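# Move bottle M9 from fridge bin to bench, close door

## Task

Find the bottle marked M9 in the refrigerator's bin, lift it out and set it upright on the bench. The other bottle must stay upright inside the refrigerator, and the refrigerator door must end up closed. If neither bottle carries the M9 marking, take nothing out, close the door, and press the CALL key on the operator panel until it latches down. A wrong call cannot be reversed.

## Robot and tools

ROBOT. There are two UR12e-type arms, left_arm and right_arm, each with a 140 mm two-finger gripper whose fingers can fold when pushed. Each arm rides a carriage on one shared floor track along y at x = 0. left_rail carries left_arm and is always the +y carriage; right_rail carries right_arm. Each arm base sits at x = 0, y = its carriage's position_m, z = 0.04 m, facing +x. The carriages must stay about 0.7 m apart or more.

FRAME. All reported positions use one table-fixed frame in metres: table top z = 0, +z up, +x the way the arms face, +y to their left, track centre y = 0. The table edge is at x = 0.17 m. The gripper's fingers point along its own +z and close along its own y. end_effector_position is the point between the closed pads; the fingertips lie about 33 mm past it (9 mm when fully open).

execute_actions. Argument "actions" is a list holding one action (or empty, which just returns state and images). An action may contain "rows", "steps", "until", and rail commands. "rows": 1 to 15 rows, each applied for one 1/30 s step. Every row is a single list of 18 numbers in [-1, 1] covering both arms: left_arm's 6 joint values, then its gripper position, force_limit, speed; then the same 9 for right_arm. The joint values are offsets, not poses: they count from the Joint targets at the start of the action (not from the previous row), scaled so 1.0 = 1.481 rad for shoulder pan and shoulder lift and 2.222 rad for elbow, wrist 1, wrist 2, wrist 3. Send 0 to hold a joint. Gripper position is absolute: +1 fully open (140 mm), about -0.8 pads touch, -1 closes until blocked. force_limit (-1 gentle, about 14 N, up to +1, about 58 N) and speed (-1 about 30 mm/s, +1 about 250 mm/s) both start at +1; faster closes squeeze harder. To leave a gripper unchanged, resend its last three numbers. "steps": 1 to 450, default 15, at least one per row; after the last row the arm keeps heading to that row's target. "until" ends early on rail conditions only, e.g. {"left_rail": {"position_status": ["!=", "moving"]}} or {"all": {"status": "ended"}}; numbers need a comparison ("=", "!=", "<", "<=", ">", ">="). "cameras" picks images by name or ["all"].

RAILS. Put {"left_rail": {"position_m": p}} (left -0.8 to 1.5 m, right -1.5 to 0.8 m; an absolute place on the track) in an action, optionally speed_m_s (0.01 to 1) and acceleration_factor (0.1 to 1); {"stop": true} brakes it. Then wait with an until on position_status. Let it arrive before aiming the gripper at a scene point.

move. "target": one 18-number row or a list of up to 15 such rows, same layout as above; all joint values are offsets from the current Joint targets (every row from the same base, not chained). "speed": rad/s of the joint with farthest to go, 0.01 to 3.14, default 0.5, one value or one per target. "blend": rad of corner rounding per target, default 0 (stop at each). "stop_force": 4 to 120 N, ends an arm's path on contact; use a slow speed for touching and omit it when backing away from something. "zero": re-zero before the move (default true). "blocking": false returns early; then use wait or stop before new rows or moves. The result adds a move: line (done, off_target, held, fault, moving; limits=held if a check withheld steps).

wait: "seconds" 0 to 10; arms hold, devices continue. stop: brakes a running move (not the rails). zoom_image: "camera" (cam_high, cam_bench_left, cam_bench_mid, cam_bench_right, cam_left_wrist, cam_right_wrist) and "region" [x0, y0, x1, y1] in pixels, at most 504x504, from the newest image. zero_wrist_force: "arm" left_arm or right_arm. read_manual: licence text only. finished_scene: ends the scene for good; call it only after the bottle stands on the bench and the door is shut.

RESULTS. Joint positions and Joint velocities give per arm: rail (m), then six joints (rad). Joint targets show the commanded angles that next offsets count from. object_status: 0 moving, 1 blocked while opening, 2 blocked while closing (a grip), 3 reached position or pads met. position_measured counts: 3 open, 230 pads meet. Wrist force/torque are in the gripper's axes. "joint command not followed" means the clearance check altered a command. Rail fields: position_m, position_status (moving, done, contact_stop, time_out, stopped, stopped_with_arm, stopped_for_other_arm, stopped_for_other_carriage), position_answer (taken, not_taken).

CAMERAS. cam_high, cam_low, cam_bench_left, cam_bench_mid, cam_bench_right, cam_left_wrist, cam_right_wrist, all 896x504; calibrations are given so pixels can be turned into frame coordinates.

AVOID. Anything falling off the table or set down on the track or the strip beside it fails the task. Do not drop or release a moving bottle, knock over the bottle that stays, slam the door, or hit fixed things hard. Outside force near 150 N or joint torque at its limit (elbow 136, wrists 49.1 N m) stops the arm for 10 s; aiming even slightly past a firm contact can trigger this. Never let the arms or grippers press on each other. Grip near the fingertip quarter of the pads for a firm hold. Do not hold loads stretched out for long (motors overheat). Press CALL only if neither bottle is M9.

Each tool is called after "Emit:" by a JSON object that holds its "method" and its "body".

## Session

Emit:
{"method": "execute_actions", "body": {"actions": []}}

Scene clock: 0.00 s.
left_arm: end_effector_position=(+0.3563, +1.3552, +0.5790) position_measured=3 object_status=3 end_effector_quat_wxyz=(+0.000, +0.000, +1.000, +0.000) | right_arm: end_effector_position=(+0.3563, -1.2860, +0.5790) position_measured=3 object_status=3 end_effector_quat_wxyz=(+0.000, +0.000, +1.000, +0.000)
Joint positions: left_arm=[1.277 -0.28 -2.157 1.821 -1.235 -1.571 -0.281] | right_arm=[-1.365 -0.28 -2.157 1.821 -1.235 -1.571 -0.281]
Joint velocities: within noise
Joint torques (N m): no reading
Wrist force (N): no reading
Wrist torque (N m): no reading
Wrist force, peak (N): no reading
Joint targets: left_arm=[1.277 -0.280 -2.157 1.821 -1.235 -1.571 -0.281] | right_arm=[-1.365 -0.280 -2.157 1.821 -1.235 -1.571 -0.281]
Tool commands: left_gripper/position=+1.0 left_gripper/force_limit=+1.0 left_gripper/speed=+1.0 right_gripper/position=+1.0 right_gripper/force_limit=+1.0 right_gripper/speed=+1.0
left_rail: position_m=1.277 position_status=done
right_rail: position_m=-1.365 position_status=done

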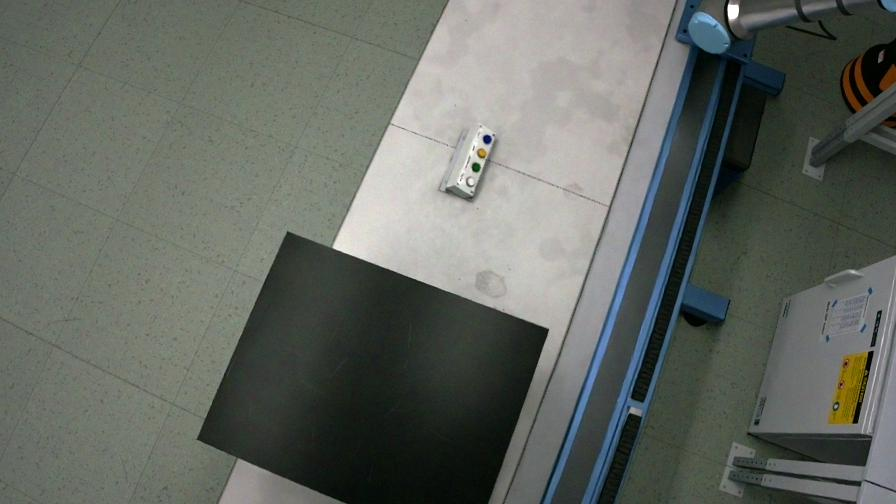

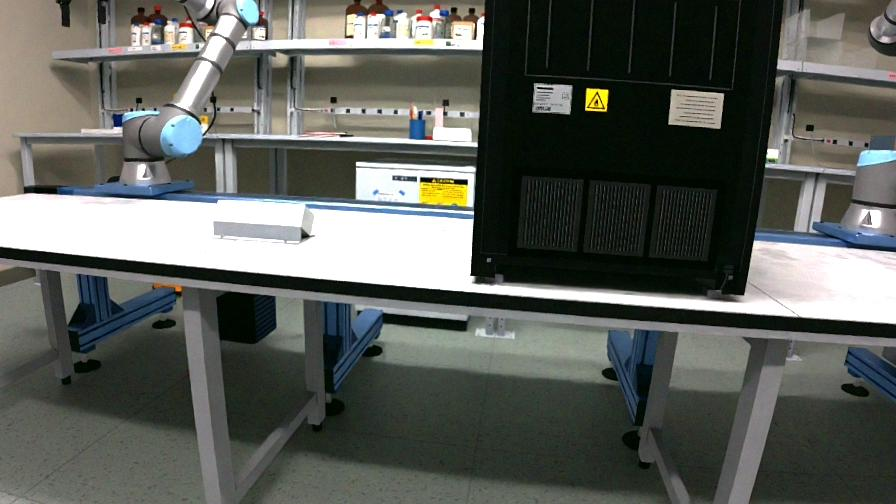

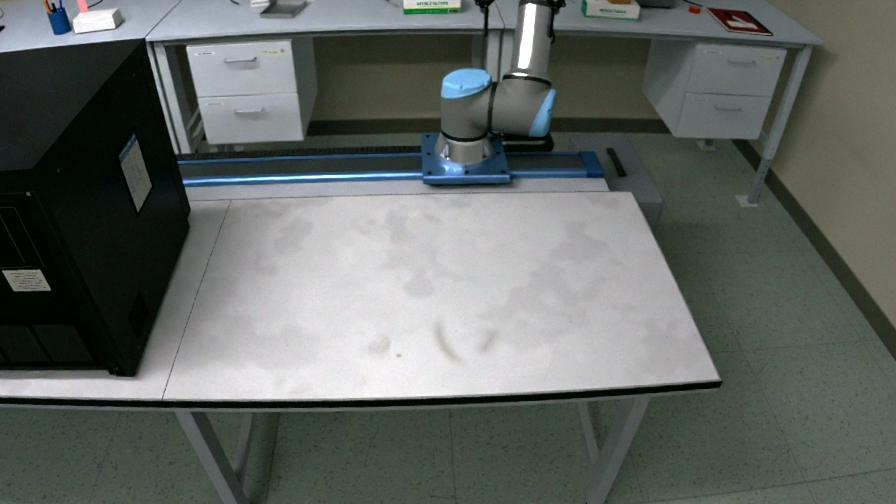

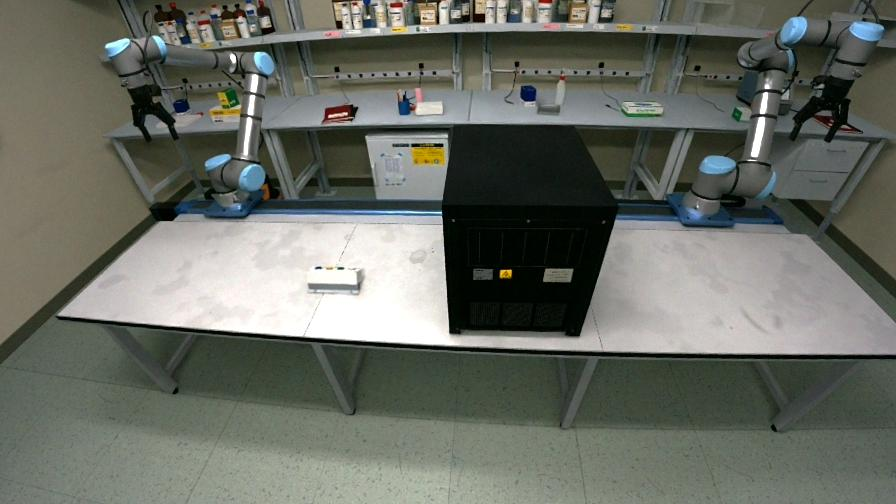

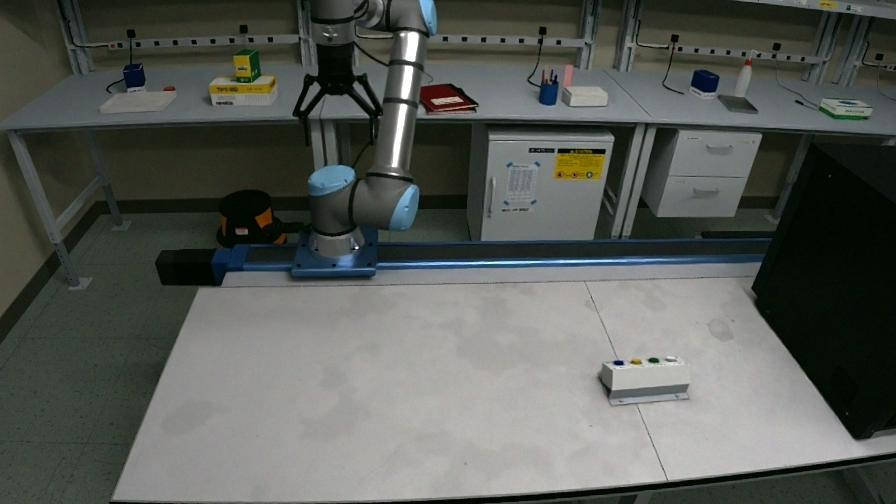

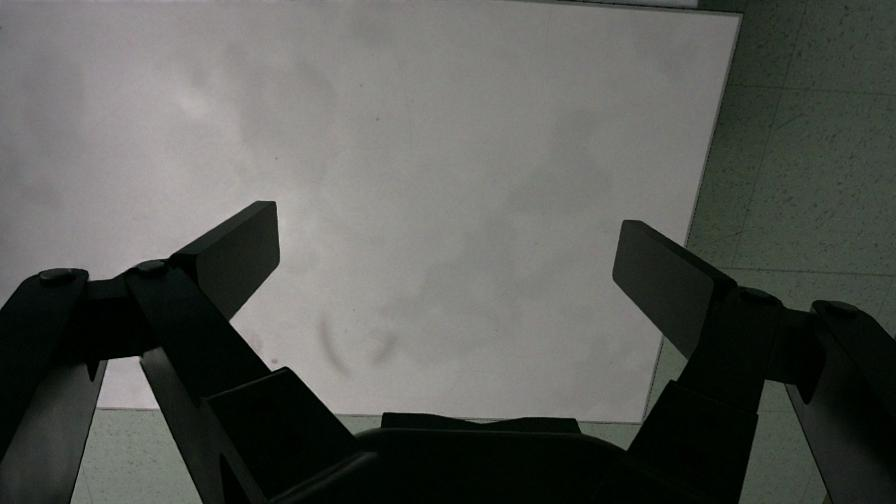

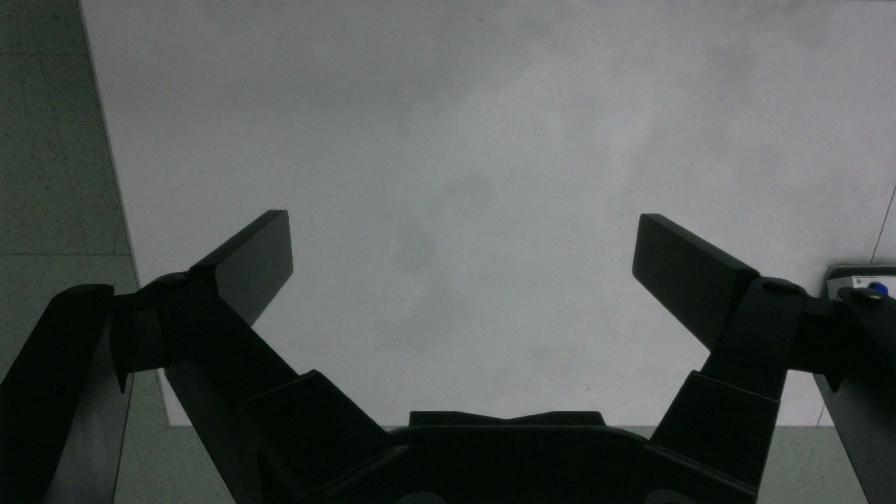

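Emit:
{"method": "move", "body": {"target": [0,0,0,0,0,0,1,1,1, 0.735,0.348,-0.074,0.196,-0.28,0.063,1,1,1], "speed": 1.2}}

Emit:
{"method": "move", "body": {"target": [0,0,0,0,0,0,1,1,1, 0.735,0.347,-0.074,0.196,-0.28,0.063,1,1,1], "speed": 1.2}}

Emit:
{"method": "execute_actions", "body": {"actions": [{"right_rail":{"position_m":-0.5,"speed_m_s":0.6,"acceleration_factor":0.5},"steps":150,"until":{"right_rail":{"position_status":["!=","moving"]}}}], "cameras": ["cam_right_wrist","cam_bench_mid"]}}

Scene clock: 80.17 s.
left_arm: end_effector_position=(+0.3563, +1.3552, +0.5790) position_measured=3 object_status=3 end_effector_quat_wxyz=(+0.000, +0.000, +1.000, +0.000) | right_arm: end_effector_position=(+0.3057, -1.0799, +0.5429) position_measured=3 object_status=3 end_effector_quat_wxyz=(-0.252, -0.506, +0.729, -0.386)
Joint positions: left_arm=[1.277 -0.28 -2.157 1.821 -1.235 -1.571 -0.281] | right_arm=[-1.365 0.808 -1.641 1.657 -0.8 -2.193 -0.141]
Joint torques (N m): left_arm=[1.31 1.06 -47.41 -4.12 0.2 0.2] | right_arm=[21.77 -22.2 -57.74 0.68 -2.88 1.87]
Wrist force (N): left_arm=[0.0 0.0 -0.2] | right_arm=[-1.0 1.0 0.2]
Wrist torque (N m): left_arm=[0.01 0.00 0.00] | right_arm=[0.40 0.13 -0.26]
Wrist force, peak (N): left_arm=[-0.1 0.3 -0.7] | right_arm=[-2.9 3.1 -1.3]
Joint targets: left_arm=[1.277 -0.280 -2.157 1.821 -1.235 -1.571 -0.281] | right_arm=[-1.365 0.808 -1.641 1.656 -0.800 -2.193 -0.141]
left_rail: position_m=1.277 position_status=done
right_rail: position_m=-1.365 position_status=done
move: done

Scene clock: 81.83 s.
left_arm: end_effector_position=(+0.3563, +1.3552, +0.5790) position_measured=3 object_status=3 end_effector_quat_wxyz=(+0.000, +0.000, +1.000, +0.000) | right_arm: end_effector_position=(+0.2013, -0.8474, +0.5235) position_measured=3 object_status=3 end_effector_quat_wxyz=(+0.165, +0.681, -0.371, +0.610)
Joint positions: left_arm=[1.277 -0.28 -2.157 1.821 -1.235 -1.571 -0.281] | right_arm=[-1.365 1.389 -1.363 1.567 -0.563 -2.529 -0.064]
Joint torques (N m): left_arm=[0.03 -0.46 -47.39 -4.21 0.24 0.11] | right_arm=[-19.4 -74.41 -34.05 -1.26 0.84 -2.6]
Wrist force (N): left_arm=[-0.1 0.2 -0.1] | right_arm=[-1.7 1.3 -0.2]
Wrist torque (N m): left_arm=[0.04 0.02 0.00] | right_arm=[0.59 0.30 -0.15]
Wrist force, peak (N): left_arm=[-0.2 0.3 -0.5] | right_arm=[-12.2 11.7 -17.1]
Joint targets: left_arm=[1.277 -0.280 -2.157 1.821 -1.235 -1.571 -0.281] | right_arm=[-1.365 1.389 -1.363 1.567 -0.563 -2.529 -0.064]
left_rail: position_m=1.277 position_status=done
right_rail: position_m=-1.365 position_status=done
led back after a hold (right arm): the arm was led back toward your command in small steps, so it may still be short of it.
move: held (right_arm; a check stopped the path); limits=held; right_arm: the shoulder pan is farthest, 0.508 rad from its target
joint command not followed: on one or more control steps a check withheld the commanded joint targets of the right arm, and it was not sent them on those steps.
cause: the commanded joint targets, or the way to them, would bring two parts of the arm too close to each other (its gripper and another part of the arm, with joints 5 (wrist 1) to 7 (wrist 3) between them, 13 mm apart when it was first held).

Scene clock: 84.63 s.
left_arm: end_effector_position=(+0.3563, +1.3552, +0.5790) position_measured=3 object_status=3 end_effector_quat_wxyz=(+0.000, +0.000, +1.000, +0.000) | right_arm: end_effector_position=(+0.2015, +0.0170, +0.5235) position_measured=3 object_status=3 end_effector_quat_wxyz=(+0.165, +0.681, -0.371, +0.609)
Joint positions: left_arm=[1.277 -0.28 -2.157 1.821 -1.235 -1.571 -0.281] | right_arm=[-0.5 1.389 -1.363 1.567 -0.563 -2.529 -0.064]
Joint torques (N m): left_arm=[0.25 1.07 -47.02 -4.14 0 0.08] | right_arm=[-3.35 -49.68 -51.33 0.11 -0.61 -2.15]
Wrist force (N): left_arm=[0.0 0.2 -0.1] | right_arm=[-1.5 1.6 -0.7]
Wrist torque (N m): left_arm=[0.04 0.01 0.00] | right_arm=[0.65 0.26 -0.15]
Wrist force, peak (N): left_arm=[-0.4 0.4 -0.2] | right_arm=[-2.5 0.3 -1.2]
Joint targets: left_arm=[1.277 -0.280 -2.157 1.821 -1.235 -1.571 -0.281] | right_arm=[-0.500 1.389 -1.363 1.567 -0.563 -2.529 -0.064]
Tool commands: left_gripper/position=+1.0 left_gripper/force_limit=+1.0 left_gripper/speed=+1.0 right_gripper/position=+1.0 right_gripper/force_limit=+1.0 right_gripper/speed=+1.0
left_rail: position_m=1.277 position_status=done
right_rail: position_m=-0.500 speed_m_s=0.60 position_status=done
camera_calibration:
cam_right_wrist: T_world_to_cam=[[-0.723291, -0.653346, -0.223581, 0.283721], [-0.20639, 0.51351, -0.832893, 0.472402], [0.658979, -0.55628, -0.506261, 0.326623], [0, 0, 0, 1]] pos_world=[0.0874745, 0.124479, 0.622252]
Images, in order (width x height): cam_bench_mid 896x504, cam_right_wrist 896x504.

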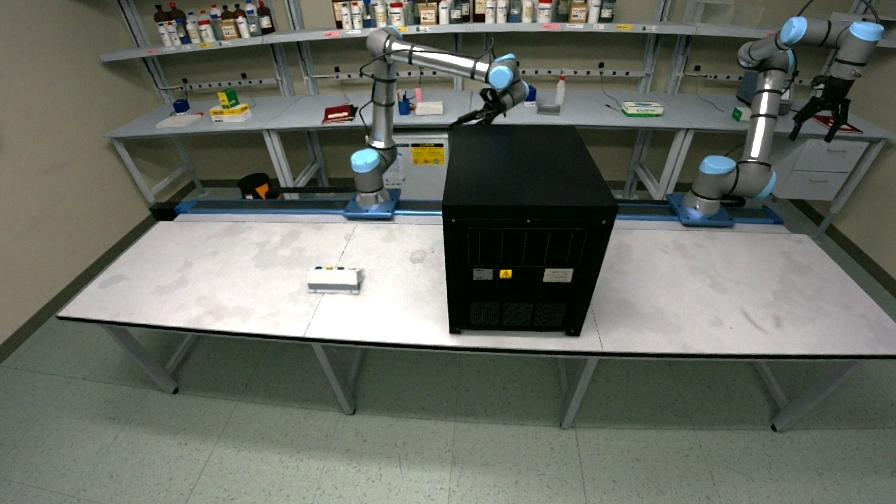

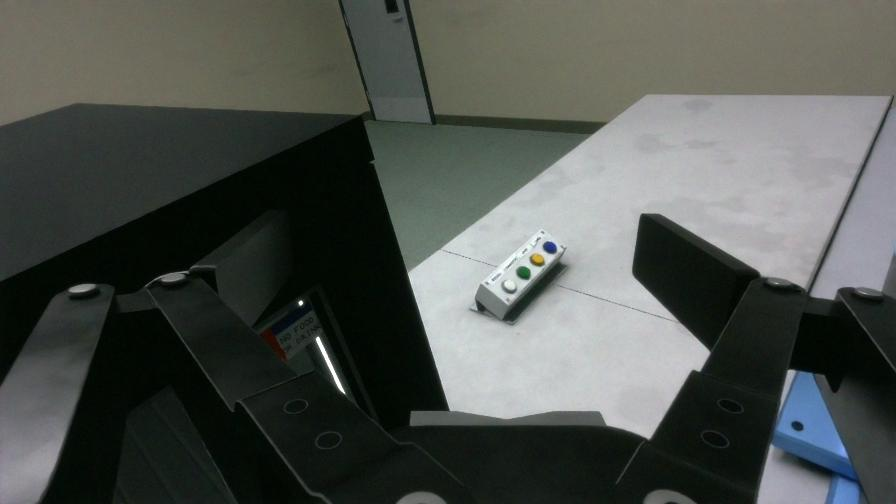

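Emit:
{"method": "zoom_image", "body": {"camera": "cam_right_wrist", "region": [100, 200, 460, 480]}}

Scaled by 1.400 from the camera's 896x504 image, which has a finer 1280x720 frame.

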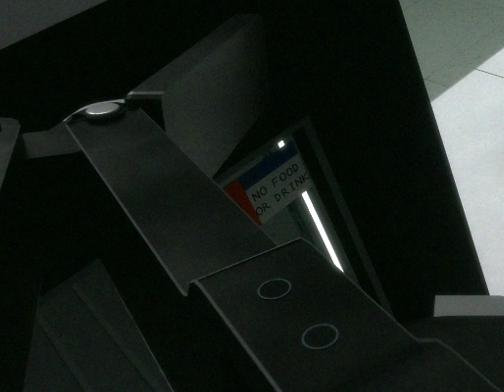

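Emit:
{"method": "execute_actions", "body": {"actions": [{"left_rail":{"position_m":1.5,"speed_m_s":0.6,"acceleration_factor":0.5},"right_rail":{"position_m":-0.9,"acceleration_factor":0.5},"steps":150,"until":{"all":{"status":"ended"}}}]}}

Emit:
{"method": "move", "body": {"target": [-0.691,0.348,-0.074,0.196,0.183,0.063,1,1,1, 0,0,0,0,0,0,1,1,1], "speed": 1.2}}

Emit:
{"method": "move", "body": {"target": [-0.691,0.347,-0.074,0.196,0.184,0.063,1,1,1, 0,0,0,0,0,0,1,1,1], "speed": 1.2}}

Emit:
{"method": "execute_actions", "body": {"actions": [{"left_rail":{"position_m":0.9},"steps":150,"until":{"all":{"status":"ended"}}}], "cameras": ["cam_left_wrist","cam_right_wrist"]}}

Scene clock: 113.80 s.
left_arm: end_effector_position=(+0.3563, +1.5786, +0.5790) position_measured=3 object_status=3 end_effector_quat_wxyz=(+0.000, +0.000, +1.000, +0.000) | right_arm: end_effector_position=(+0.2015, -0.3830, +0.5236) position_measured=3 object_status=3 end_effector_quat_wxyz=(+0.165, +0.681, -0.371, +0.609)
Joint positions: left_arm=[1.5 -0.28 -2.157 1.821 -1.235 -1.571 -0.281] | right_arm=[-0.9 1.389 -1.363 1.567 -0.563 -2.529 -0.064]
Joint torques (N m): left_arm=[0.91 0.47 -47.64 -3.86 -0.02 0.38] | right_arm=[13.29 -71.43 -42.51 -0.89 -1.45 -1.59]
Wrist force (N): left_arm=[-0.2 0.1 -0.3] | right_arm=[-1.1 1.3 -0.6]
Wrist torque (N m): left_arm=[0.02 0.05 0.00] | right_arm=[0.58 0.18 -0.15]
Wrist force, peak (N): left_arm=[-0.2 -1.5 0.0] | right_arm=[-2.4 -0.3 -1.7]
Joint targets: left_arm=[1.500 -0.280 -2.157 1.821 -1.235 -1.571 -0.281] | right_arm=[-0.900 1.389 -1.363 1.567 -0.563 -2.529 -0.064]
Tool commands: left_gripper/position=+1.0 left_gripper/force_limit=+1.0 left_gripper/speed=+1.0 right_gripper/position=+1.0 right_gripper/force_limit=+1.0 right_gripper/speed=+1.0
left_rail: position_m=1.500 speed_m_s=0.60 position_status=done
right_rail: position_m=-0.900 speed_m_s=0.60 position_status=done

Scene clock: 115.63 s.
left_arm: end_effector_position=(+0.4012, +1.2039, +0.5174) position_measured=3 object_status=3 end_effector_quat_wxyz=(-0.158, +0.562, +0.714, +0.388) | right_arm: end_effector_position=(+0.2015, -0.3830, +0.5235) position_measured=3 object_status=3 end_effector_quat_wxyz=(+0.165, +0.681, -0.371, +0.609)
Joint positions: left_arm=[1.5 -1.304 -1.642 1.657 -0.8 -1.164 -0.141] | right_arm=[-0.9 1.389 -1.363 1.567 -0.563 -2.529 -0.064]
Joint torques (N m): left_arm=[-15.44 -27.96 -57.63 1.55 4.93 2.09] | right_arm=[11.91 -71.18 -34.66 -1.64 -1.16 -1.59]
Wrist force (N): left_arm=[-0.9 0.2 0.0] | right_arm=[-1.8 1.3 -0.5]
Wrist torque (N m): left_arm=[0.13 0.27 0.01] | right_arm=[0.56 0.32 -0.15]
Wrist force, peak (N): left_arm=[-4.0 -2.1 -2.7] | right_arm=[-2.1 1.2 -0.1]
Joint targets: left_arm=[1.500 -1.304 -1.641 1.656 -0.800 -1.164 -0.141] | right_arm=[-0.900 1.389 -1.363 1.567 -0.563 -2.529 -0.064]
left_rail: position_m=1.500 speed_m_s=0.60 position_status=done
right_rail: position_m=-0.900 speed_m_s=0.60 position_status=done
move: done

Scene clock: 117.47 s.
left_arm: end_effector_position=(-0.0796, +0.8007, +0.4506) position_measured=3 object_status=3 end_effector_quat_wxyz=(+0.000, +0.707, +0.000, +0.707) | right_arm: end_effector_position=(+0.2015, -0.3830, +0.5235) position_measured=3 object_status=3 end_effector_quat_wxyz=(+0.165, +0.681, -0.371, +0.609)
Joint positions: left_arm=[1.5 -2.327 -1.127 1.492 -0.364 -0.755 -0.001] | right_arm=[-0.9 1.389 -1.363 1.567 -0.563 -2.529 -0.064]
Joint torques (N m): left_arm=[-16.79 -68.47 -50.61 4.62 3.84 2.11] | right_arm=[14.66 -68.49 -34.2 -1.9 -1.28 -1.76]
Wrist force (N): left_arm=[-0.7 1.3 -0.6] | right_arm=[-1.6 1.5 -0.3]
Wrist torque (N m): left_arm=[0.26 0.17 0.04] | right_arm=[0.63 0.28 -0.15]
Wrist force, peak (N): left_arm=[-2.6 1.0 -6.4] | right_arm=[-2.0 1.3 -0.5]
Joint targets: left_arm=[1.500 -2.328 -1.127 1.492 -0.364 -0.755 -0.001] | right_arm=[-0.900 1.389 -1.363 1.567 -0.563 -2.529 -0.064]
left_rail: position_m=1.500 speed_m_s=0.60 position_status=done
right_rail: position_m=-0.900 speed_m_s=0.60 position_status=done
move: done

Scene clock: 119.83 s.
left_arm: end_effector_position=(-0.0799, +0.2007, +0.4505) position_measured=3 object_status=3 end_effector_quat_wxyz=(+0.001, +0.707, -0.001, +0.707) | right_arm: end_effector_position=(+0.2015, -0.3830, +0.5235) position_measured=3 object_status=3 end_effector_quat_wxyz=(+0.165, +0.681, -0.371, +0.609)
Joint positions: left_arm=[0.9 -2.328 -1.127 1.492 -0.364 -0.755 -0.001] | right_arm=[-0.9 1.389 -1.363 1.567 -0.563 -2.529 -0.064]
Joint torques (N m): left_arm=[-6.45 -90.74 -43.11 2.83 2.45 1.88] | right_arm=[14.77 -73.38 -35.26 -1.68 -1.48 -1.52]
Wrist force (N): left_arm=[-0.3 1.1 -0.4] | right_arm=[-1.6 1.3 -0.4]
Wrist torque (N m): left_arm=[0.22 0.09 0.04] | right_arm=[0.57 0.28 -0.15]
Wrist force, peak (N): left_arm=[-0.5 2.5 -0.8] | right_arm=[-2.0 1.4 -0.2]
Joint targets: left_arm=[0.900 -2.328 -1.127 1.492 -0.364 -0.755 -0.001] | right_arm=[-0.900 1.389 -1.363 1.567 -0.563 -2.529 -0.064]
Tool commands: left_gripper/position=+1.0 left_gripper/force_limit=+1.0 left_gripper/speed=+1.0 right_gripper/position=+1.0 right_gripper/force_limit=+1.0 right_gripper/speed=+1.0
left_rail: position_m=0.900 speed_m_s=0.60 position_status=done
right_rail: position_m=-0.900 speed_m_s=0.60 position_status=done
camera_calibration:
cam_left_wrist: T_world_to_cam=[[-0.0216729, -0.99797, 0.0598838, 0.176874], [-0.337247, -0.0490894, -0.940135, 0.404072], [0.941167, -0.0405711, -0.335499, 0.411729], [0, 0, 0, 1]] pos_world=[-0.2474, 0.213055, 0.507425]
cam_right_wrist: T_world_to_cam=[[-0.723248, -0.653382, -0.223615, 0.0223898], [-0.206423, 0.513538, -0.832867, 0.6778], [0.659015, -0.556211, -0.506289, 0.104144], [0, 0, 0, 1]] pos_world=[0.0874745, -0.275521, 0.622251]
Images, in order (width x height): cam_left_wrist 896x504, cam_right_wrist 896x504.

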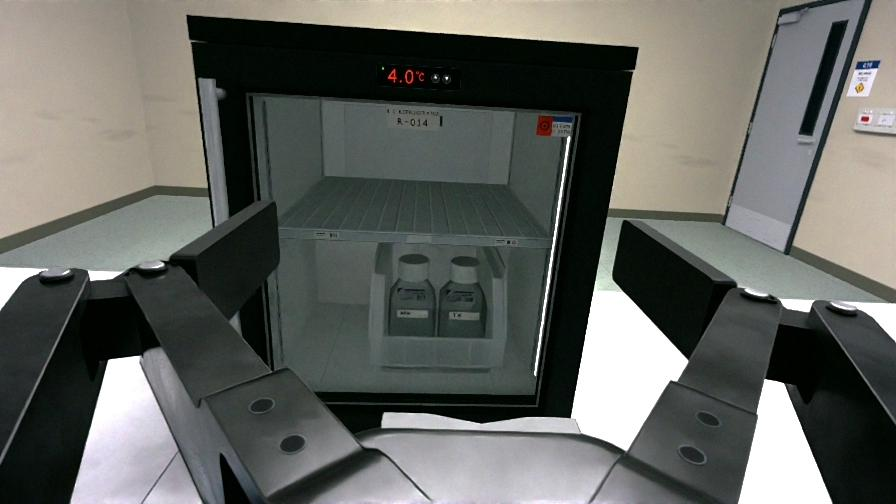

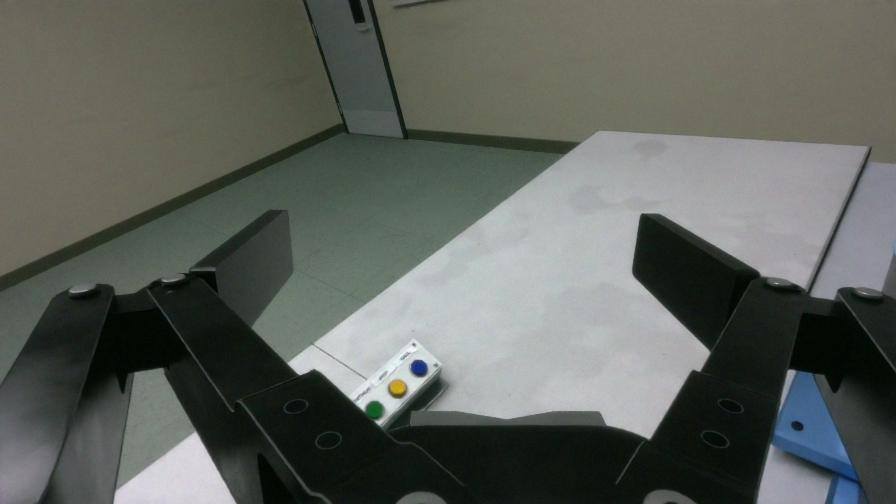

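Excellent view.

Emit:
{"method": "zoom_image", "body": {"camera": "cam_left_wrist", "region": [370, 240, 510, 380]}}

Emit:
{"method": "zoom_image", "body": {"camera": "cam_left_wrist", "region": [180, 0, 680, 460]}}

Scaled by 3.600 from the camera's 896x504 image, which has a finer 1280x720 frame.

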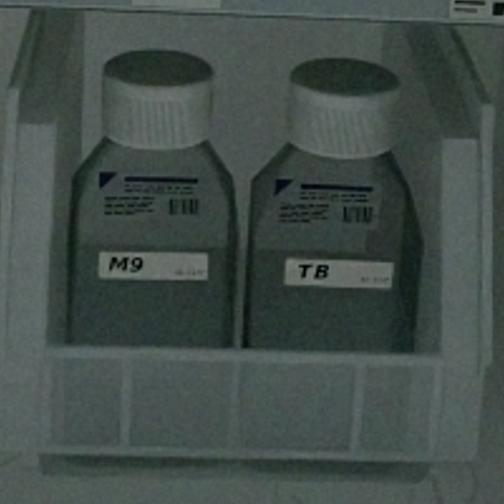

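Scaled by 1.008 from the camera's 896x504 image, which has a finer 1280x720 frame.

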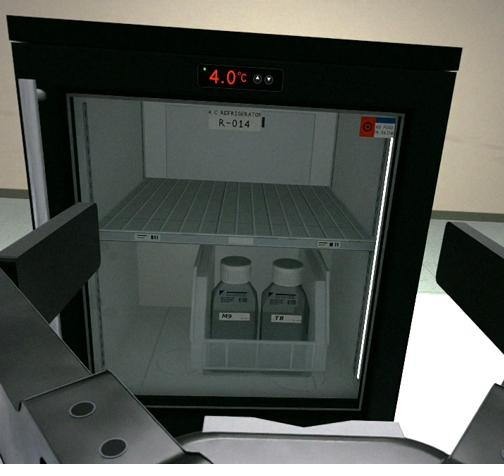

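Emit:
{"method": "execute_actions", "body": {"actions": [{"left_rail":{"position_m":1.12},"steps":150,"until":{"all":{"status":"ended"}}}]}}

Emit:
{"method": "move", "body": {"target": [0.111,-0.0473,0.0905,-0.0594,0.0734,0,1,1,1, 0,0,0,0,0,0,1,1,1], "speed": 0.5, "cameras": ["cam_left_wrist","cam_right_wrist"]}}

Scene clock: 176.37 s.
left_arm: end_effector_position=(-0.0799, +0.4207, +0.4506) position_measured=3 object_status=3 end_effector_quat_wxyz=(+0.001, +0.707, -0.001, +0.707) | right_arm: end_effector_position=(+0.2015, -0.3830, +0.5235) position_measured=3 object_status=3 end_effector_quat_wxyz=(+0.165, +0.681, -0.371, +0.609)
Joint positions: left_arm=[1.12 -2.328 -1.127 1.492 -0.364 -0.755 -0.001] | right_arm=[-0.9 1.389 -1.363 1.567 -0.563 -2.529 -0.064]
Joint torques (N m): left_arm=[10.15 -94.13 -35.9 0.98 -2.55 1.75] | right_arm=[12.74 -72.57 -34.48 -1.52 -0.79 -1.32]
Wrist force (N): left_arm=[-0.6 1.2 -0.3] | right_arm=[-1.5 1.8 -0.4]
Wrist torque (N m): left_arm=[0.24 0.16 0.04] | right_arm=[0.69 0.26 -0.15]
Wrist force, peak (N): left_arm=[-0.7 3.0 -0.6] | right_arm=[-2.2 1.5 -0.7]
Joint targets: left_arm=[1.120 -2.328 -1.127 1.492 -0.364 -0.755 -0.001] | right_arm=[-0.900 1.389 -1.363 1.567 -0.563 -2.529 -0.064]
Tool commands: left_gripper/position=+1.0 left_gripper/force_limit=+1.0 left_gripper/speed=+1.0 right_gripper/position=+1.0 right_gripper/force_limit=+1.0 right_gripper/speed=+1.0
left_rail: position_m=1.120 speed_m_s=0.60 position_status=done
right_rail: position_m=-0.900 speed_m_s=0.60 position_status=done

Scene clock: 177.53 s.
left_arm: end_effector_position=(+0.0791, +0.4202, +0.3995) position_measured=3 object_status=3 end_effector_quat_wxyz=(+0.000, +0.707, +0.000, +0.707) | right_arm: end_effector_position=(+0.2015, -0.3830, +0.5235) position_measured=3 object_status=3 end_effector_quat_wxyz=(+0.165, +0.681, -0.371, +0.609)
Joint positions: left_arm=[1.12 -2.164 -1.197 1.693 -0.496 -0.593 -0.001] | right_arm=[-0.9 1.389 -1.363 1.567 -0.563 -2.529 -0.064]
Joint torques (N m): left_arm=[14.63 -90.48 -26.79 -0.68 3.51 1.74] | right_arm=[14 -72.7 -35.19 -1.92 -1.24 -1.44]
Wrist force (N): left_arm=[-0.4 1.3 -0.5] | right_arm=[-1.3 1.1 -0.3]
Wrist torque (N m): left_arm=[0.22 0.09 0.03] | right_arm=[0.53 0.22 -0.15]
Wrist force, peak (N): left_arm=[0.6 1.0 -3.7] | right_arm=[-1.8 1.7 -0.6]
Joint targets: left_arm=[1.120 -2.163 -1.197 1.693 -0.496 -0.592 -0.001] | right_arm=[-0.900 1.389 -1.363 1.567 -0.563 -2.529 -0.064]
left_rail: position_m=1.120 speed_m_s=0.60 position_status=done
right_rail: position_m=-0.900 speed_m_s=0.60 position_status=done
move: done
camera_calibration:
cam_left_wrist: T_world_to_cam=[[-0.0202972, -0.99795, 0.0606951, 0.40197], [-0.337742, -0.0502948, -0.939894, 0.421003], [0.94102, -0.0395765, -0.336029, 0.253611], [0, 0, 0, 1]] pos_world=[-0.0883037, 0.432358, 0.456521]
cam_right_wrist: T_world_to_cam=[[-0.723248, -0.653382, -0.223615, 0.0223898], [-0.206423, 0.513538, -0.832867, 0.6778], [0.659015, -0.556211, -0.506289, 0.104144], [0, 0, 0, 1]] pos_world=[0.0874745, -0.275521, 0.622251]
Images, in order (width x height): cam_left_wrist 896x504, cam_right_wrist 896x504.

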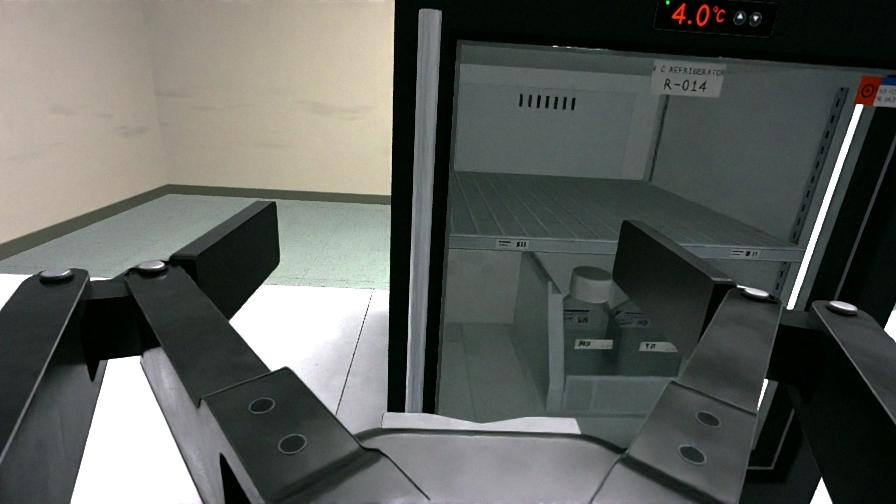

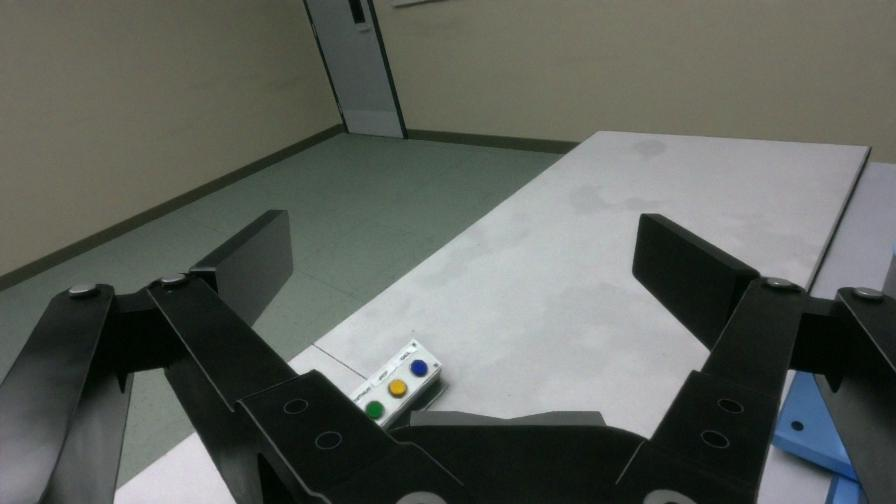

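Emit:
{"method": "execute_actions", "body": {"actions": [{"left_rail":{"position_m":1.136},"rows":[[0,0,0,0,0,0,-0.05,-1,0,0,0,0,0,0,0,1,1,1]],"steps":40}]}}

Emit:
{"method": "move", "body": {"target": [0.0864,-0.0304,0.0284,-0.0081,0.0576,0,-0.05,-1,0, 0,0,0,0,0,0,1,1,1], "speed": 0.1, "stop_force": 15, "cameras": ["cam_left_wrist"]}}

Scene clock: 210.40 s.
left_arm: end_effector_position=(+0.0795, +0.4362, +0.3994) position_measured=135 object_status=3 end_effector_quat_wxyz=(+0.000, +0.707, +0.000, +0.707) | right_arm: end_effector_position=(+0.2015, -0.3830, +0.5235) position_measured=3 object_status=3 end_effector_quat_wxyz=(+0.165, +0.681, -0.371, +0.609)
Joint positions: left_arm=[1.136 -2.163 -1.197 1.693 -0.496 -0.592 -0.001] | right_arm=[-0.9 1.389 -1.363 1.567 -0.563 -2.529 -0.064]
Joint torques (N m): left_arm=[9.19 -78.81 -34.16 2.74 0.72 1.49] | right_arm=[15.1 -72.42 -34.46 -1.51 -1.36 -0.22]
Wrist force (N): left_arm=[-0.2 1.1 -0.6] | right_arm=[-1.4 0.8 -0.8]
Wrist torque (N m): left_arm=[0.17 0.00 0.04] | right_arm=[0.47 0.23 -0.15]
Wrist force, peak (N): left_arm=[-0.4 3.0 -0.8] | right_arm=[-2.3 1.2 -0.1]
Joint targets: left_arm=[1.136 -2.163 -1.197 1.693 -0.496 -0.592 -0.001] | right_arm=[-0.900 1.389 -1.363 1.567 -0.563 -2.529 -0.064]
left_rail: position_m=1.136 speed_m_s=0.60 position_status=done
right_rail: position_m=-0.900 speed_m_s=0.60 position_status=done

Scene clock: 212.97 s.
left_arm: end_effector_position=(+0.1848, +0.4362, +0.3998) position_measured=135 object_status=3 end_effector_quat_wxyz=(+0.000, +0.707, +0.000, +0.707) | right_arm: end_effector_position=(+0.2015, -0.3830, +0.5235) position_measured=3 object_status=3 end_effector_quat_wxyz=(+0.165, +0.681, -0.371, +0.609)
Joint positions: left_arm=[1.136 -2.035 -1.242 1.756 -0.514 -0.464 -0.001] | right_arm=[-0.9 1.389 -1.363 1.567 -0.563 -2.529 -0.064]
Joint torques (N m): left_arm=[14.47 -85.87 -27.43 -0.83 3.88 1.47] | right_arm=[14.14 -67.92 -35.39 -1.36 -1.17 -0.39]
Wrist force (N): left_arm=[-0.1 1.1 -0.4] | right_arm=[-1.5 1.1 0.0]
Wrist torque (N m): left_arm=[0.17 -0.01 0.02] | right_arm=[0.54 0.26 -0.15]
Wrist force, peak (N): left_arm=[-0.8 1.0 -1.7] | right_arm=[-1.9 1.5 -0.3]
Joint targets: left_arm=[1.136 -2.035 -1.242 1.756 -0.514 -0.464 -0.001] | right_arm=[-0.900 1.389 -1.363 1.567 -0.563 -2.529 -0.064]
left_rail: position_m=1.136 speed_m_s=0.60 position_status=done
right_rail: position_m=-0.900 speed_m_s=0.60 position_status=done
move: done
camera_calibration:
cam_left_wrist: T_world_to_cam=[[-0.0202362, -0.997959, 0.0605614, 0.420129], [-0.337703, -0.0501911, -0.939914, 0.457752], [0.941035, -0.039472, -0.335998, 0.154818], [0, 0, 0, 1]] pos_world=[0.0173962, 0.448358, 0.456822]
Images, in order (width x height): cam_left_wrist 896x504.

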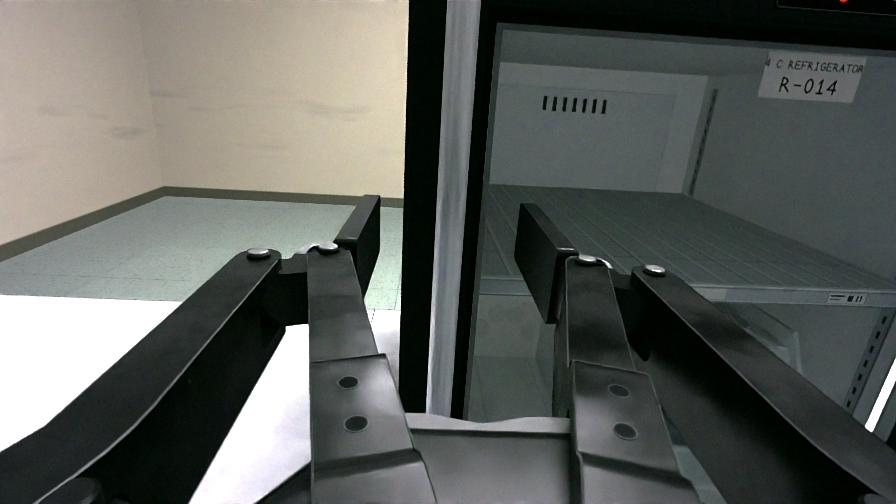

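Emit:
{"method": "move", "body": {"target": [0.0098,-0.0036,0.0036,-0.001,0.0065,0,-0.05,-1,0, 0,0,0,0,0,0,1,1,1], "speed": 0.1, "stop_force": 12}}

Emit:
{"method": "execute_actions", "body": {"actions": [{"rows":[[0,0,0,0,0,0,-1,-1,-1,0,0,0,0,0,0,1,1,1]],"steps":90}], "cameras": ["cam_left_wrist"]}}

Scene clock: 224.97 s.
left_arm: end_effector_position=(+0.1967, +0.4376, +0.3996) position_measured=135 object_status=3 end_effector_quat_wxyz=(+0.000, +0.707, +0.000, +0.707) | right_arm: end_effector_position=(+0.2015, -0.3830, +0.5235) position_measured=3 object_status=3 end_effector_quat_wxyz=(+0.165, +0.681, -0.371, +0.609)
Joint positions: left_arm=[1.136 -2.021 -1.248 1.764 -0.516 -0.45 -0.001] | right_arm=[-0.9 1.389 -1.363 1.567 -0.563 -2.529 -0.064]
Joint torques (N m): left_arm=[14.86 -85.52 -27.12 -0.76 3.83 1] | right_arm=[13.96 -71.43 -35.04 -1.52 -0.96 0.51]
Wrist force (N): left_arm=[-0.6 1.2 -0.4] | right_arm=[-1.4 1.6 -0.2]
Wrist torque (N m): left_arm=[0.20 0.08 0.02] | right_arm=[0.65 0.24 -0.15]
Wrist force, peak (N): left_arm=[-0.4 1.6 -0.8] | right_arm=[-2.1 1.6 -0.1]
Joint targets: left_arm=[1.136 -2.021 -1.248 1.764 -0.516 -0.450 -0.001] | right_arm=[-0.900 1.389 -1.363 1.567 -0.563 -2.529 -0.064]
left_rail: position_m=1.136 speed_m_s=0.60 position_status=done
right_rail: position_m=-0.900 speed_m_s=0.60 position_status=done
move: done

Scene clock: 228.17 s.
left_arm: end_effector_position=(+0.1967, +0.4376, +0.3996) position_measured=230 object_status=3 end_effector_quat_wxyz=(+0.000, +0.707, +0.000, +0.707) | right_arm: end_effector_position=(+0.2015, -0.3830, +0.5235) position_measured=3 object_status=3 end_effector_quat_wxyz=(+0.165, +0.681, -0.371, +0.609)
Joint positions: left_arm=[1.136 -2.021 -1.248 1.764 -0.516 -0.45 -0.001] | right_arm=[-0.9 1.389 -1.363 1.567 -0.563 -2.529 -0.064]
Joint torques (N m): left_arm=[13.41 -83.67 -27.2 -0.94 3.95 0.77] | right_arm=[13.26 -73.78 -34.22 -1.56 -0.97 0.1]
Wrist force (N): left_arm=[-0.2 1.2 -0.4] | right_arm=[-1.4 1.2 -0.1]
Wrist torque (N m): left_arm=[0.20 -0.01 0.01] | right_arm=[0.56 0.24 -0.15]
Wrist force, peak (N): left_arm=[-0.6 1.7 -0.5] | right_arm=[-1.7 1.9 -0.2]
Joint targets: left_arm=[1.136 -2.021 -1.248 1.764 -0.516 -0.450 -0.001] | right_arm=[-0.900 1.389 -1.363 1.567 -0.563 -2.529 -0.064]
left_rail: position_m=1.136 speed_m_s=0.60 position_status=done
right_rail: position_m=-0.900 speed_m_s=0.60 position_status=done
camera_calibration:
cam_left_wrist: T_world_to_cam=[[-0.0201622, -0.997982, 0.0602136, 0.421945], [-0.337508, -0.0498966, -0.939999, 0.461521], [0.941107, -0.039275, -0.33582, 0.143531], [0, 0, 0, 1]] pos_world=[0.0291964, 0.449759, 0.456623]
Images, in order (width x height): cam_left_wrist 896x504.

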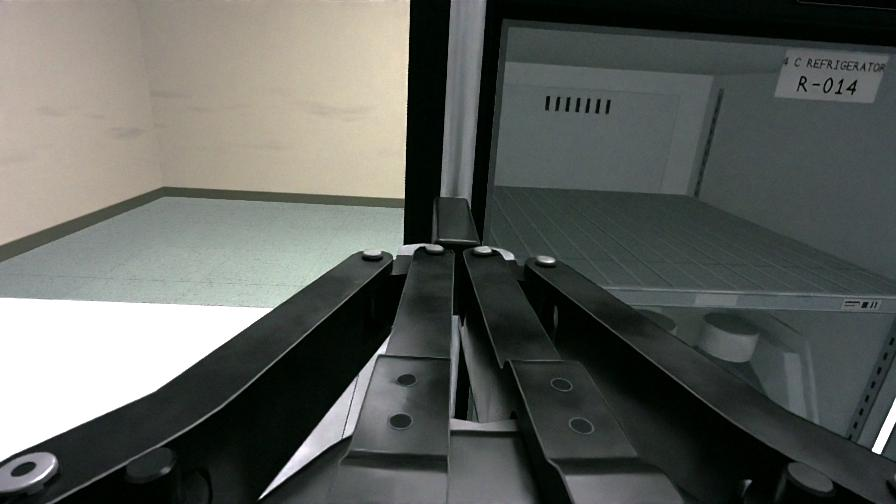

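Emit:
{"method": "move", "body": {"target": [0.0459,-0.0068,0.0063,-0.0018,0.0306,0,-1,-1,-1, 0,0,0,0,0,0,1,1,1], "speed": 0.03, "stop_force": 5, "cameras": ["cam_left_wrist"]}}

Scene clock: 239.87 s.
left_arm: end_effector_position=(+0.2016, +0.4372, +0.3996) position_measured=230 object_status=3 end_effector_quat_wxyz=(+0.000, +0.707, +0.000, +0.707) | right_arm: end_effector_position=(+0.2015, -0.3830, +0.5235) position_measured=3 object_status=3 end_effector_quat_wxyz=(+0.165, +0.681, -0.371, +0.609)
Joint positions: left_arm=[1.136 -2.014 -1.249 1.766 -0.517 -0.443 -0.001] | right_arm=[-0.9 1.389 -1.363 1.567 -0.563 -2.529 -0.064]
Joint torques (N m): left_arm=[-13.54 -54.92 -48.69 3.53 -3.13 0.59] | right_arm=[13.98 -71.64 -34.66 -1.52 -0.93 0.69]
Wrist force (N): left_arm=[0.3 0.6 -0.8] | right_arm=[-1.6 1.5 -0.5]
Wrist torque (N m): left_arm=[0.06 -0.12 0.01] | right_arm=[0.61 0.27 -0.15]
Wrist force, peak (N): left_arm=[5.8 -6.7 -39.7] | right_arm=[-2.0 1.5 -0.4]
Joint targets: left_arm=[1.136 -2.014 -1.249 1.766 -0.517 -0.443 -0.001] | right_arm=[-0.900 1.389 -1.363 1.567 -0.563 -2.529 -0.064]
left_rail: position_m=1.136 speed_m_s=0.60 position_status=done
right_rail: position_m=-0.900 speed_m_s=0.60 position_status=done
move: contact (left_arm); left_arm: the shoulder pan is farthest, 0.061 rad from its target
camera_calibration:
cam_left_wrist: T_world_to_cam=[[-0.0201622, -0.997982, 0.0602136, 0.421644], [-0.337508, -0.0498966, -0.939999, 0.463155], [0.941107, -0.039275, -0.33582, 0.138904], [0, 0, 0, 1]] pos_world=[0.0340964, 0.449359, 0.456623]
Images, in order (width x height): cam_left_wrist 896x504.

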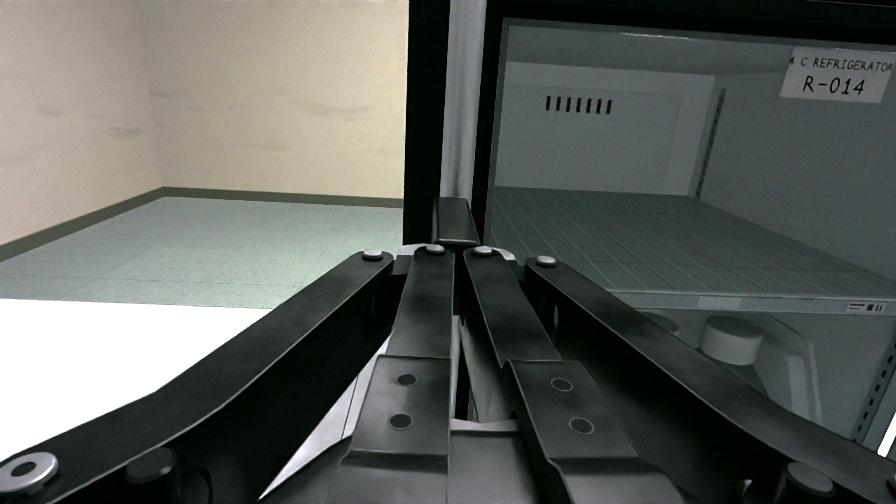

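Emit:
{"method": "execute_actions", "body": {"actions": [{"rows":[[0,0,0,0,0,0,-0.15,-1,0,0,0,0,0,0,0,1,1,1]],"steps":30}]}}

Emit:
{"method": "move", "body": {"target": [0.0193,-0.0027,0.0026,-0.0007,0.0129,0,-0.15,-1,0, 0,0,0,0,0,0,1,1,1], "speed": 0.03, "stop_force": 5}}

Emit:
{"method": "execute_actions", "body": {"actions": [{"rows":[[0,0,0,0,0,0,-1,-1,-1,0,0,0,0,0,0,1,1,1]],"steps":75}], "cameras": ["cam_left_wrist"]}}

Scene clock: 253.23 s.
left_arm: end_effector_position=(+0.2016, +0.4372, +0.3996) position_measured=148 object_status=3 end_effector_quat_wxyz=(+0.000, +0.707, +0.000, +0.707) | right_arm: end_effector_position=(+0.2015, -0.3830, +0.5235) position_measured=3 object_status=3 end_effector_quat_wxyz=(+0.165, +0.681, -0.371, +0.609)
Joint positions: left_arm=[1.136 -2.014 -1.249 1.766 -0.517 -0.443 -0.001] | right_arm=[-0.9 1.389 -1.363 1.567 -0.563 -2.529 -0.064]
Joint torques (N m): left_arm=[-9.71 -55.25 -48.13 3.42 2.6 0.65] | right_arm=[13.56 -69.99 -35.28 -1.46 -1.02 1.2]
Wrist force (N): left_arm=[0.4 0.7 -0.7] | right_arm=[-1.6 1.3 -0.2]
Wrist torque (N m): left_arm=[0.10 -0.13 0.02] | right_arm=[0.58 0.29 -0.15]
Wrist force, peak (N): left_arm=[0.6 0.1 -1.8] | right_arm=[-2.1 1.6 -0.4]
Joint targets: left_arm=[1.136 -2.014 -1.249 1.766 -0.517 -0.443 -0.001] | right_arm=[-0.900 1.389 -1.363 1.567 -0.563 -2.529 -0.064]
left_rail: position_m=1.136 speed_m_s=0.60 position_status=done
right_rail: position_m=-0.900 speed_m_s=0.60 position_status=done

Scene clock: 255.30 s.
left_arm: end_effector_position=(+0.2228, +0.4361, +0.3995) position_measured=148 object_status=3 end_effector_quat_wxyz=(+0.000, +0.707, +0.000, +0.707) | right_arm: end_effector_position=(+0.2015, -0.3830, +0.5235) position_measured=3 object_status=3 end_effector_quat_wxyz=(+0.165, +0.681, -0.371, +0.609)
Joint positions: left_arm=[1.136 -1.986 -1.253 1.771 -0.518 -0.415 -0.001] | right_arm=[-0.9 1.389 -1.363 1.567 -0.563 -2.529 -0.064]
Joint torques (N m): left_arm=[13.29 -83.86 -27.82 -1.02 3.77 0.35] | right_arm=[14.17 -72.02 -34.72 -1.14 -0.97 1.03]
Wrist force (N): left_arm=[0.4 1.0 -0.8] | right_arm=[-1.4 1.1 -0.1]
Wrist torque (N m): left_arm=[0.16 -0.13 0.00] | right_arm=[0.55 0.24 -0.15]
Wrist force, peak (N): left_arm=[0.3 1.3 -1.0] | right_arm=[-1.9 1.6 -0.3]
Joint targets: left_arm=[1.136 -1.986 -1.253 1.771 -0.518 -0.415 -0.001] | right_arm=[-0.900 1.389 -1.363 1.567 -0.563 -2.529 -0.064]
left_rail: position_m=1.136 speed_m_s=0.60 position_status=done
right_rail: position_m=-0.900 speed_m_s=0.60 position_status=done
move: done

Scene clock: 258.00 s.
left_arm: end_effector_position=(+0.2228, +0.4361, +0.3995) position_measured=206 object_status=2 end_effector_quat_wxyz=(+0.000, +0.707, +0.000, +0.707) | right_arm: end_effector_position=(+0.2015, -0.3830, +0.5235) position_measured=3 object_status=3 end_effector_quat_wxyz=(+0.165, +0.681, -0.371, +0.609)
Joint positions: left_arm=[1.136 -1.986 -1.253 1.771 -0.518 -0.415 -0.001] | right_arm=[-0.9 1.389 -1.363 1.567 -0.563 -2.529 -0.064]
Joint torques (N m): left_arm=[14.56 -84.97 -27.05 6.7 -14.17 0.57] | right_arm=[12.56 -71.99 -35.23 -1.17 -1.18 0.91]
Wrist force (N): left_arm=[-4.5 31.0 2.0] | right_arm=[-1.6 1.2 -0.5]
Wrist torque (N m): left_arm=[-0.38 -0.15 -0.02] | right_arm=[0.57 0.28 -0.15]
Wrist force, peak (N): left_arm=[-4.6 31.4 1.7] | right_arm=[-2.1 1.6 -0.1]
Joint targets: left_arm=[1.136 -1.986 -1.253 1.771 -0.518 -0.415 -0.001] | right_arm=[-0.900 1.389 -1.363 1.567 -0.563 -2.529 -0.064]
left_rail: position_m=1.136 speed_m_s=0.60 position_status=done
right_rail: position_m=-0.900 speed_m_s=0.60 position_status=done
camera_calibration:
cam_left_wrist: T_world_to_cam=[[-0.0202295, -0.997992, 0.0600168, 0.421079], [-0.33747, -0.0496901, -0.940024, 0.470078], [0.941119, -0.0392701, -0.335787, 0.118857], [0, 0, 0, 1]] pos_world=[0.0552966, 0.448259, 0.456524]
Images, in order (width x height): cam_left_wrist 896x504.

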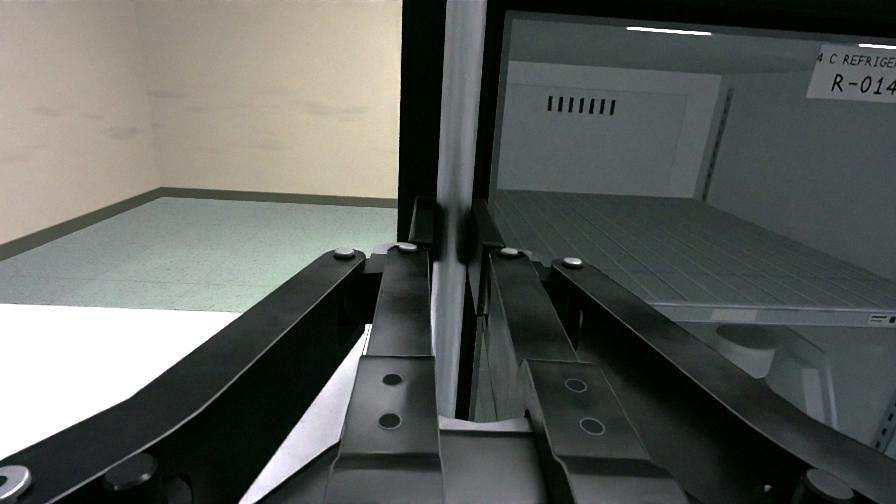

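Emit:
{"method": "execute_actions", "body": {"actions": [{"left_rail":{"position_m":1.1335,"speed_m_s":0.02},"steps":30,"until":{"all":{"status":"ended"}}}]}}

Scene clock: 267.07 s.
left_arm: end_effector_position=(+0.2228, +0.4339, +0.3996) position_measured=207 object_status=2 end_effector_quat_wxyz=(+0.000, +0.707, +0.000, +0.707) | right_arm: end_effector_position=(+0.2015, -0.3830, +0.5235) position_measured=3 object_status=3 end_effector_quat_wxyz=(+0.165, +0.681, -0.371, +0.609)
Joint positions: left_arm=[1.134 -1.986 -1.253 1.771 -0.518 -0.415 -0.001] | right_arm=[-0.9 1.389 -1.363 1.567 -0.563 -2.529 -0.064]
Joint torques (N m): left_arm=[13.3 -81.99 -32.15 -0.76 9.34 0.42] | right_arm=[13.26 -71.39 -34.94 -1.08 -1.05 1.12]
Wrist force (N): left_arm=[1.0 -15.1 -5.7] | right_arm=[-1.7 1.3 0.0]
Wrist torque (N m): left_arm=[0.38 -0.16 -0.06] | right_arm=[0.59 0.30 -0.15]
Wrist force, peak (N): left_arm=[-4.8 31.5 1.8] | right_arm=[-1.8 1.8 0.0]
Joint targets: left_arm=[1.134 -1.986 -1.253 1.771 -0.518 -0.415 -0.001] | right_arm=[-0.900 1.389 -1.363 1.567 -0.563 -2.529 -0.064]
Tool commands: left_gripper/position=-1.0 left_gripper/force_limit=-1.0 left_gripper/speed=-1.0 right_gripper/position=+1.0 right_gripper/force_limit=+1.0 right_gripper/speed=+1.0
left_rail: position_m=1.134 position_m_goal=1.133 speed_m_s=0.02 position_status=done
right_rail: position_m=-0.900 speed_m_s=0.60 position_status=done


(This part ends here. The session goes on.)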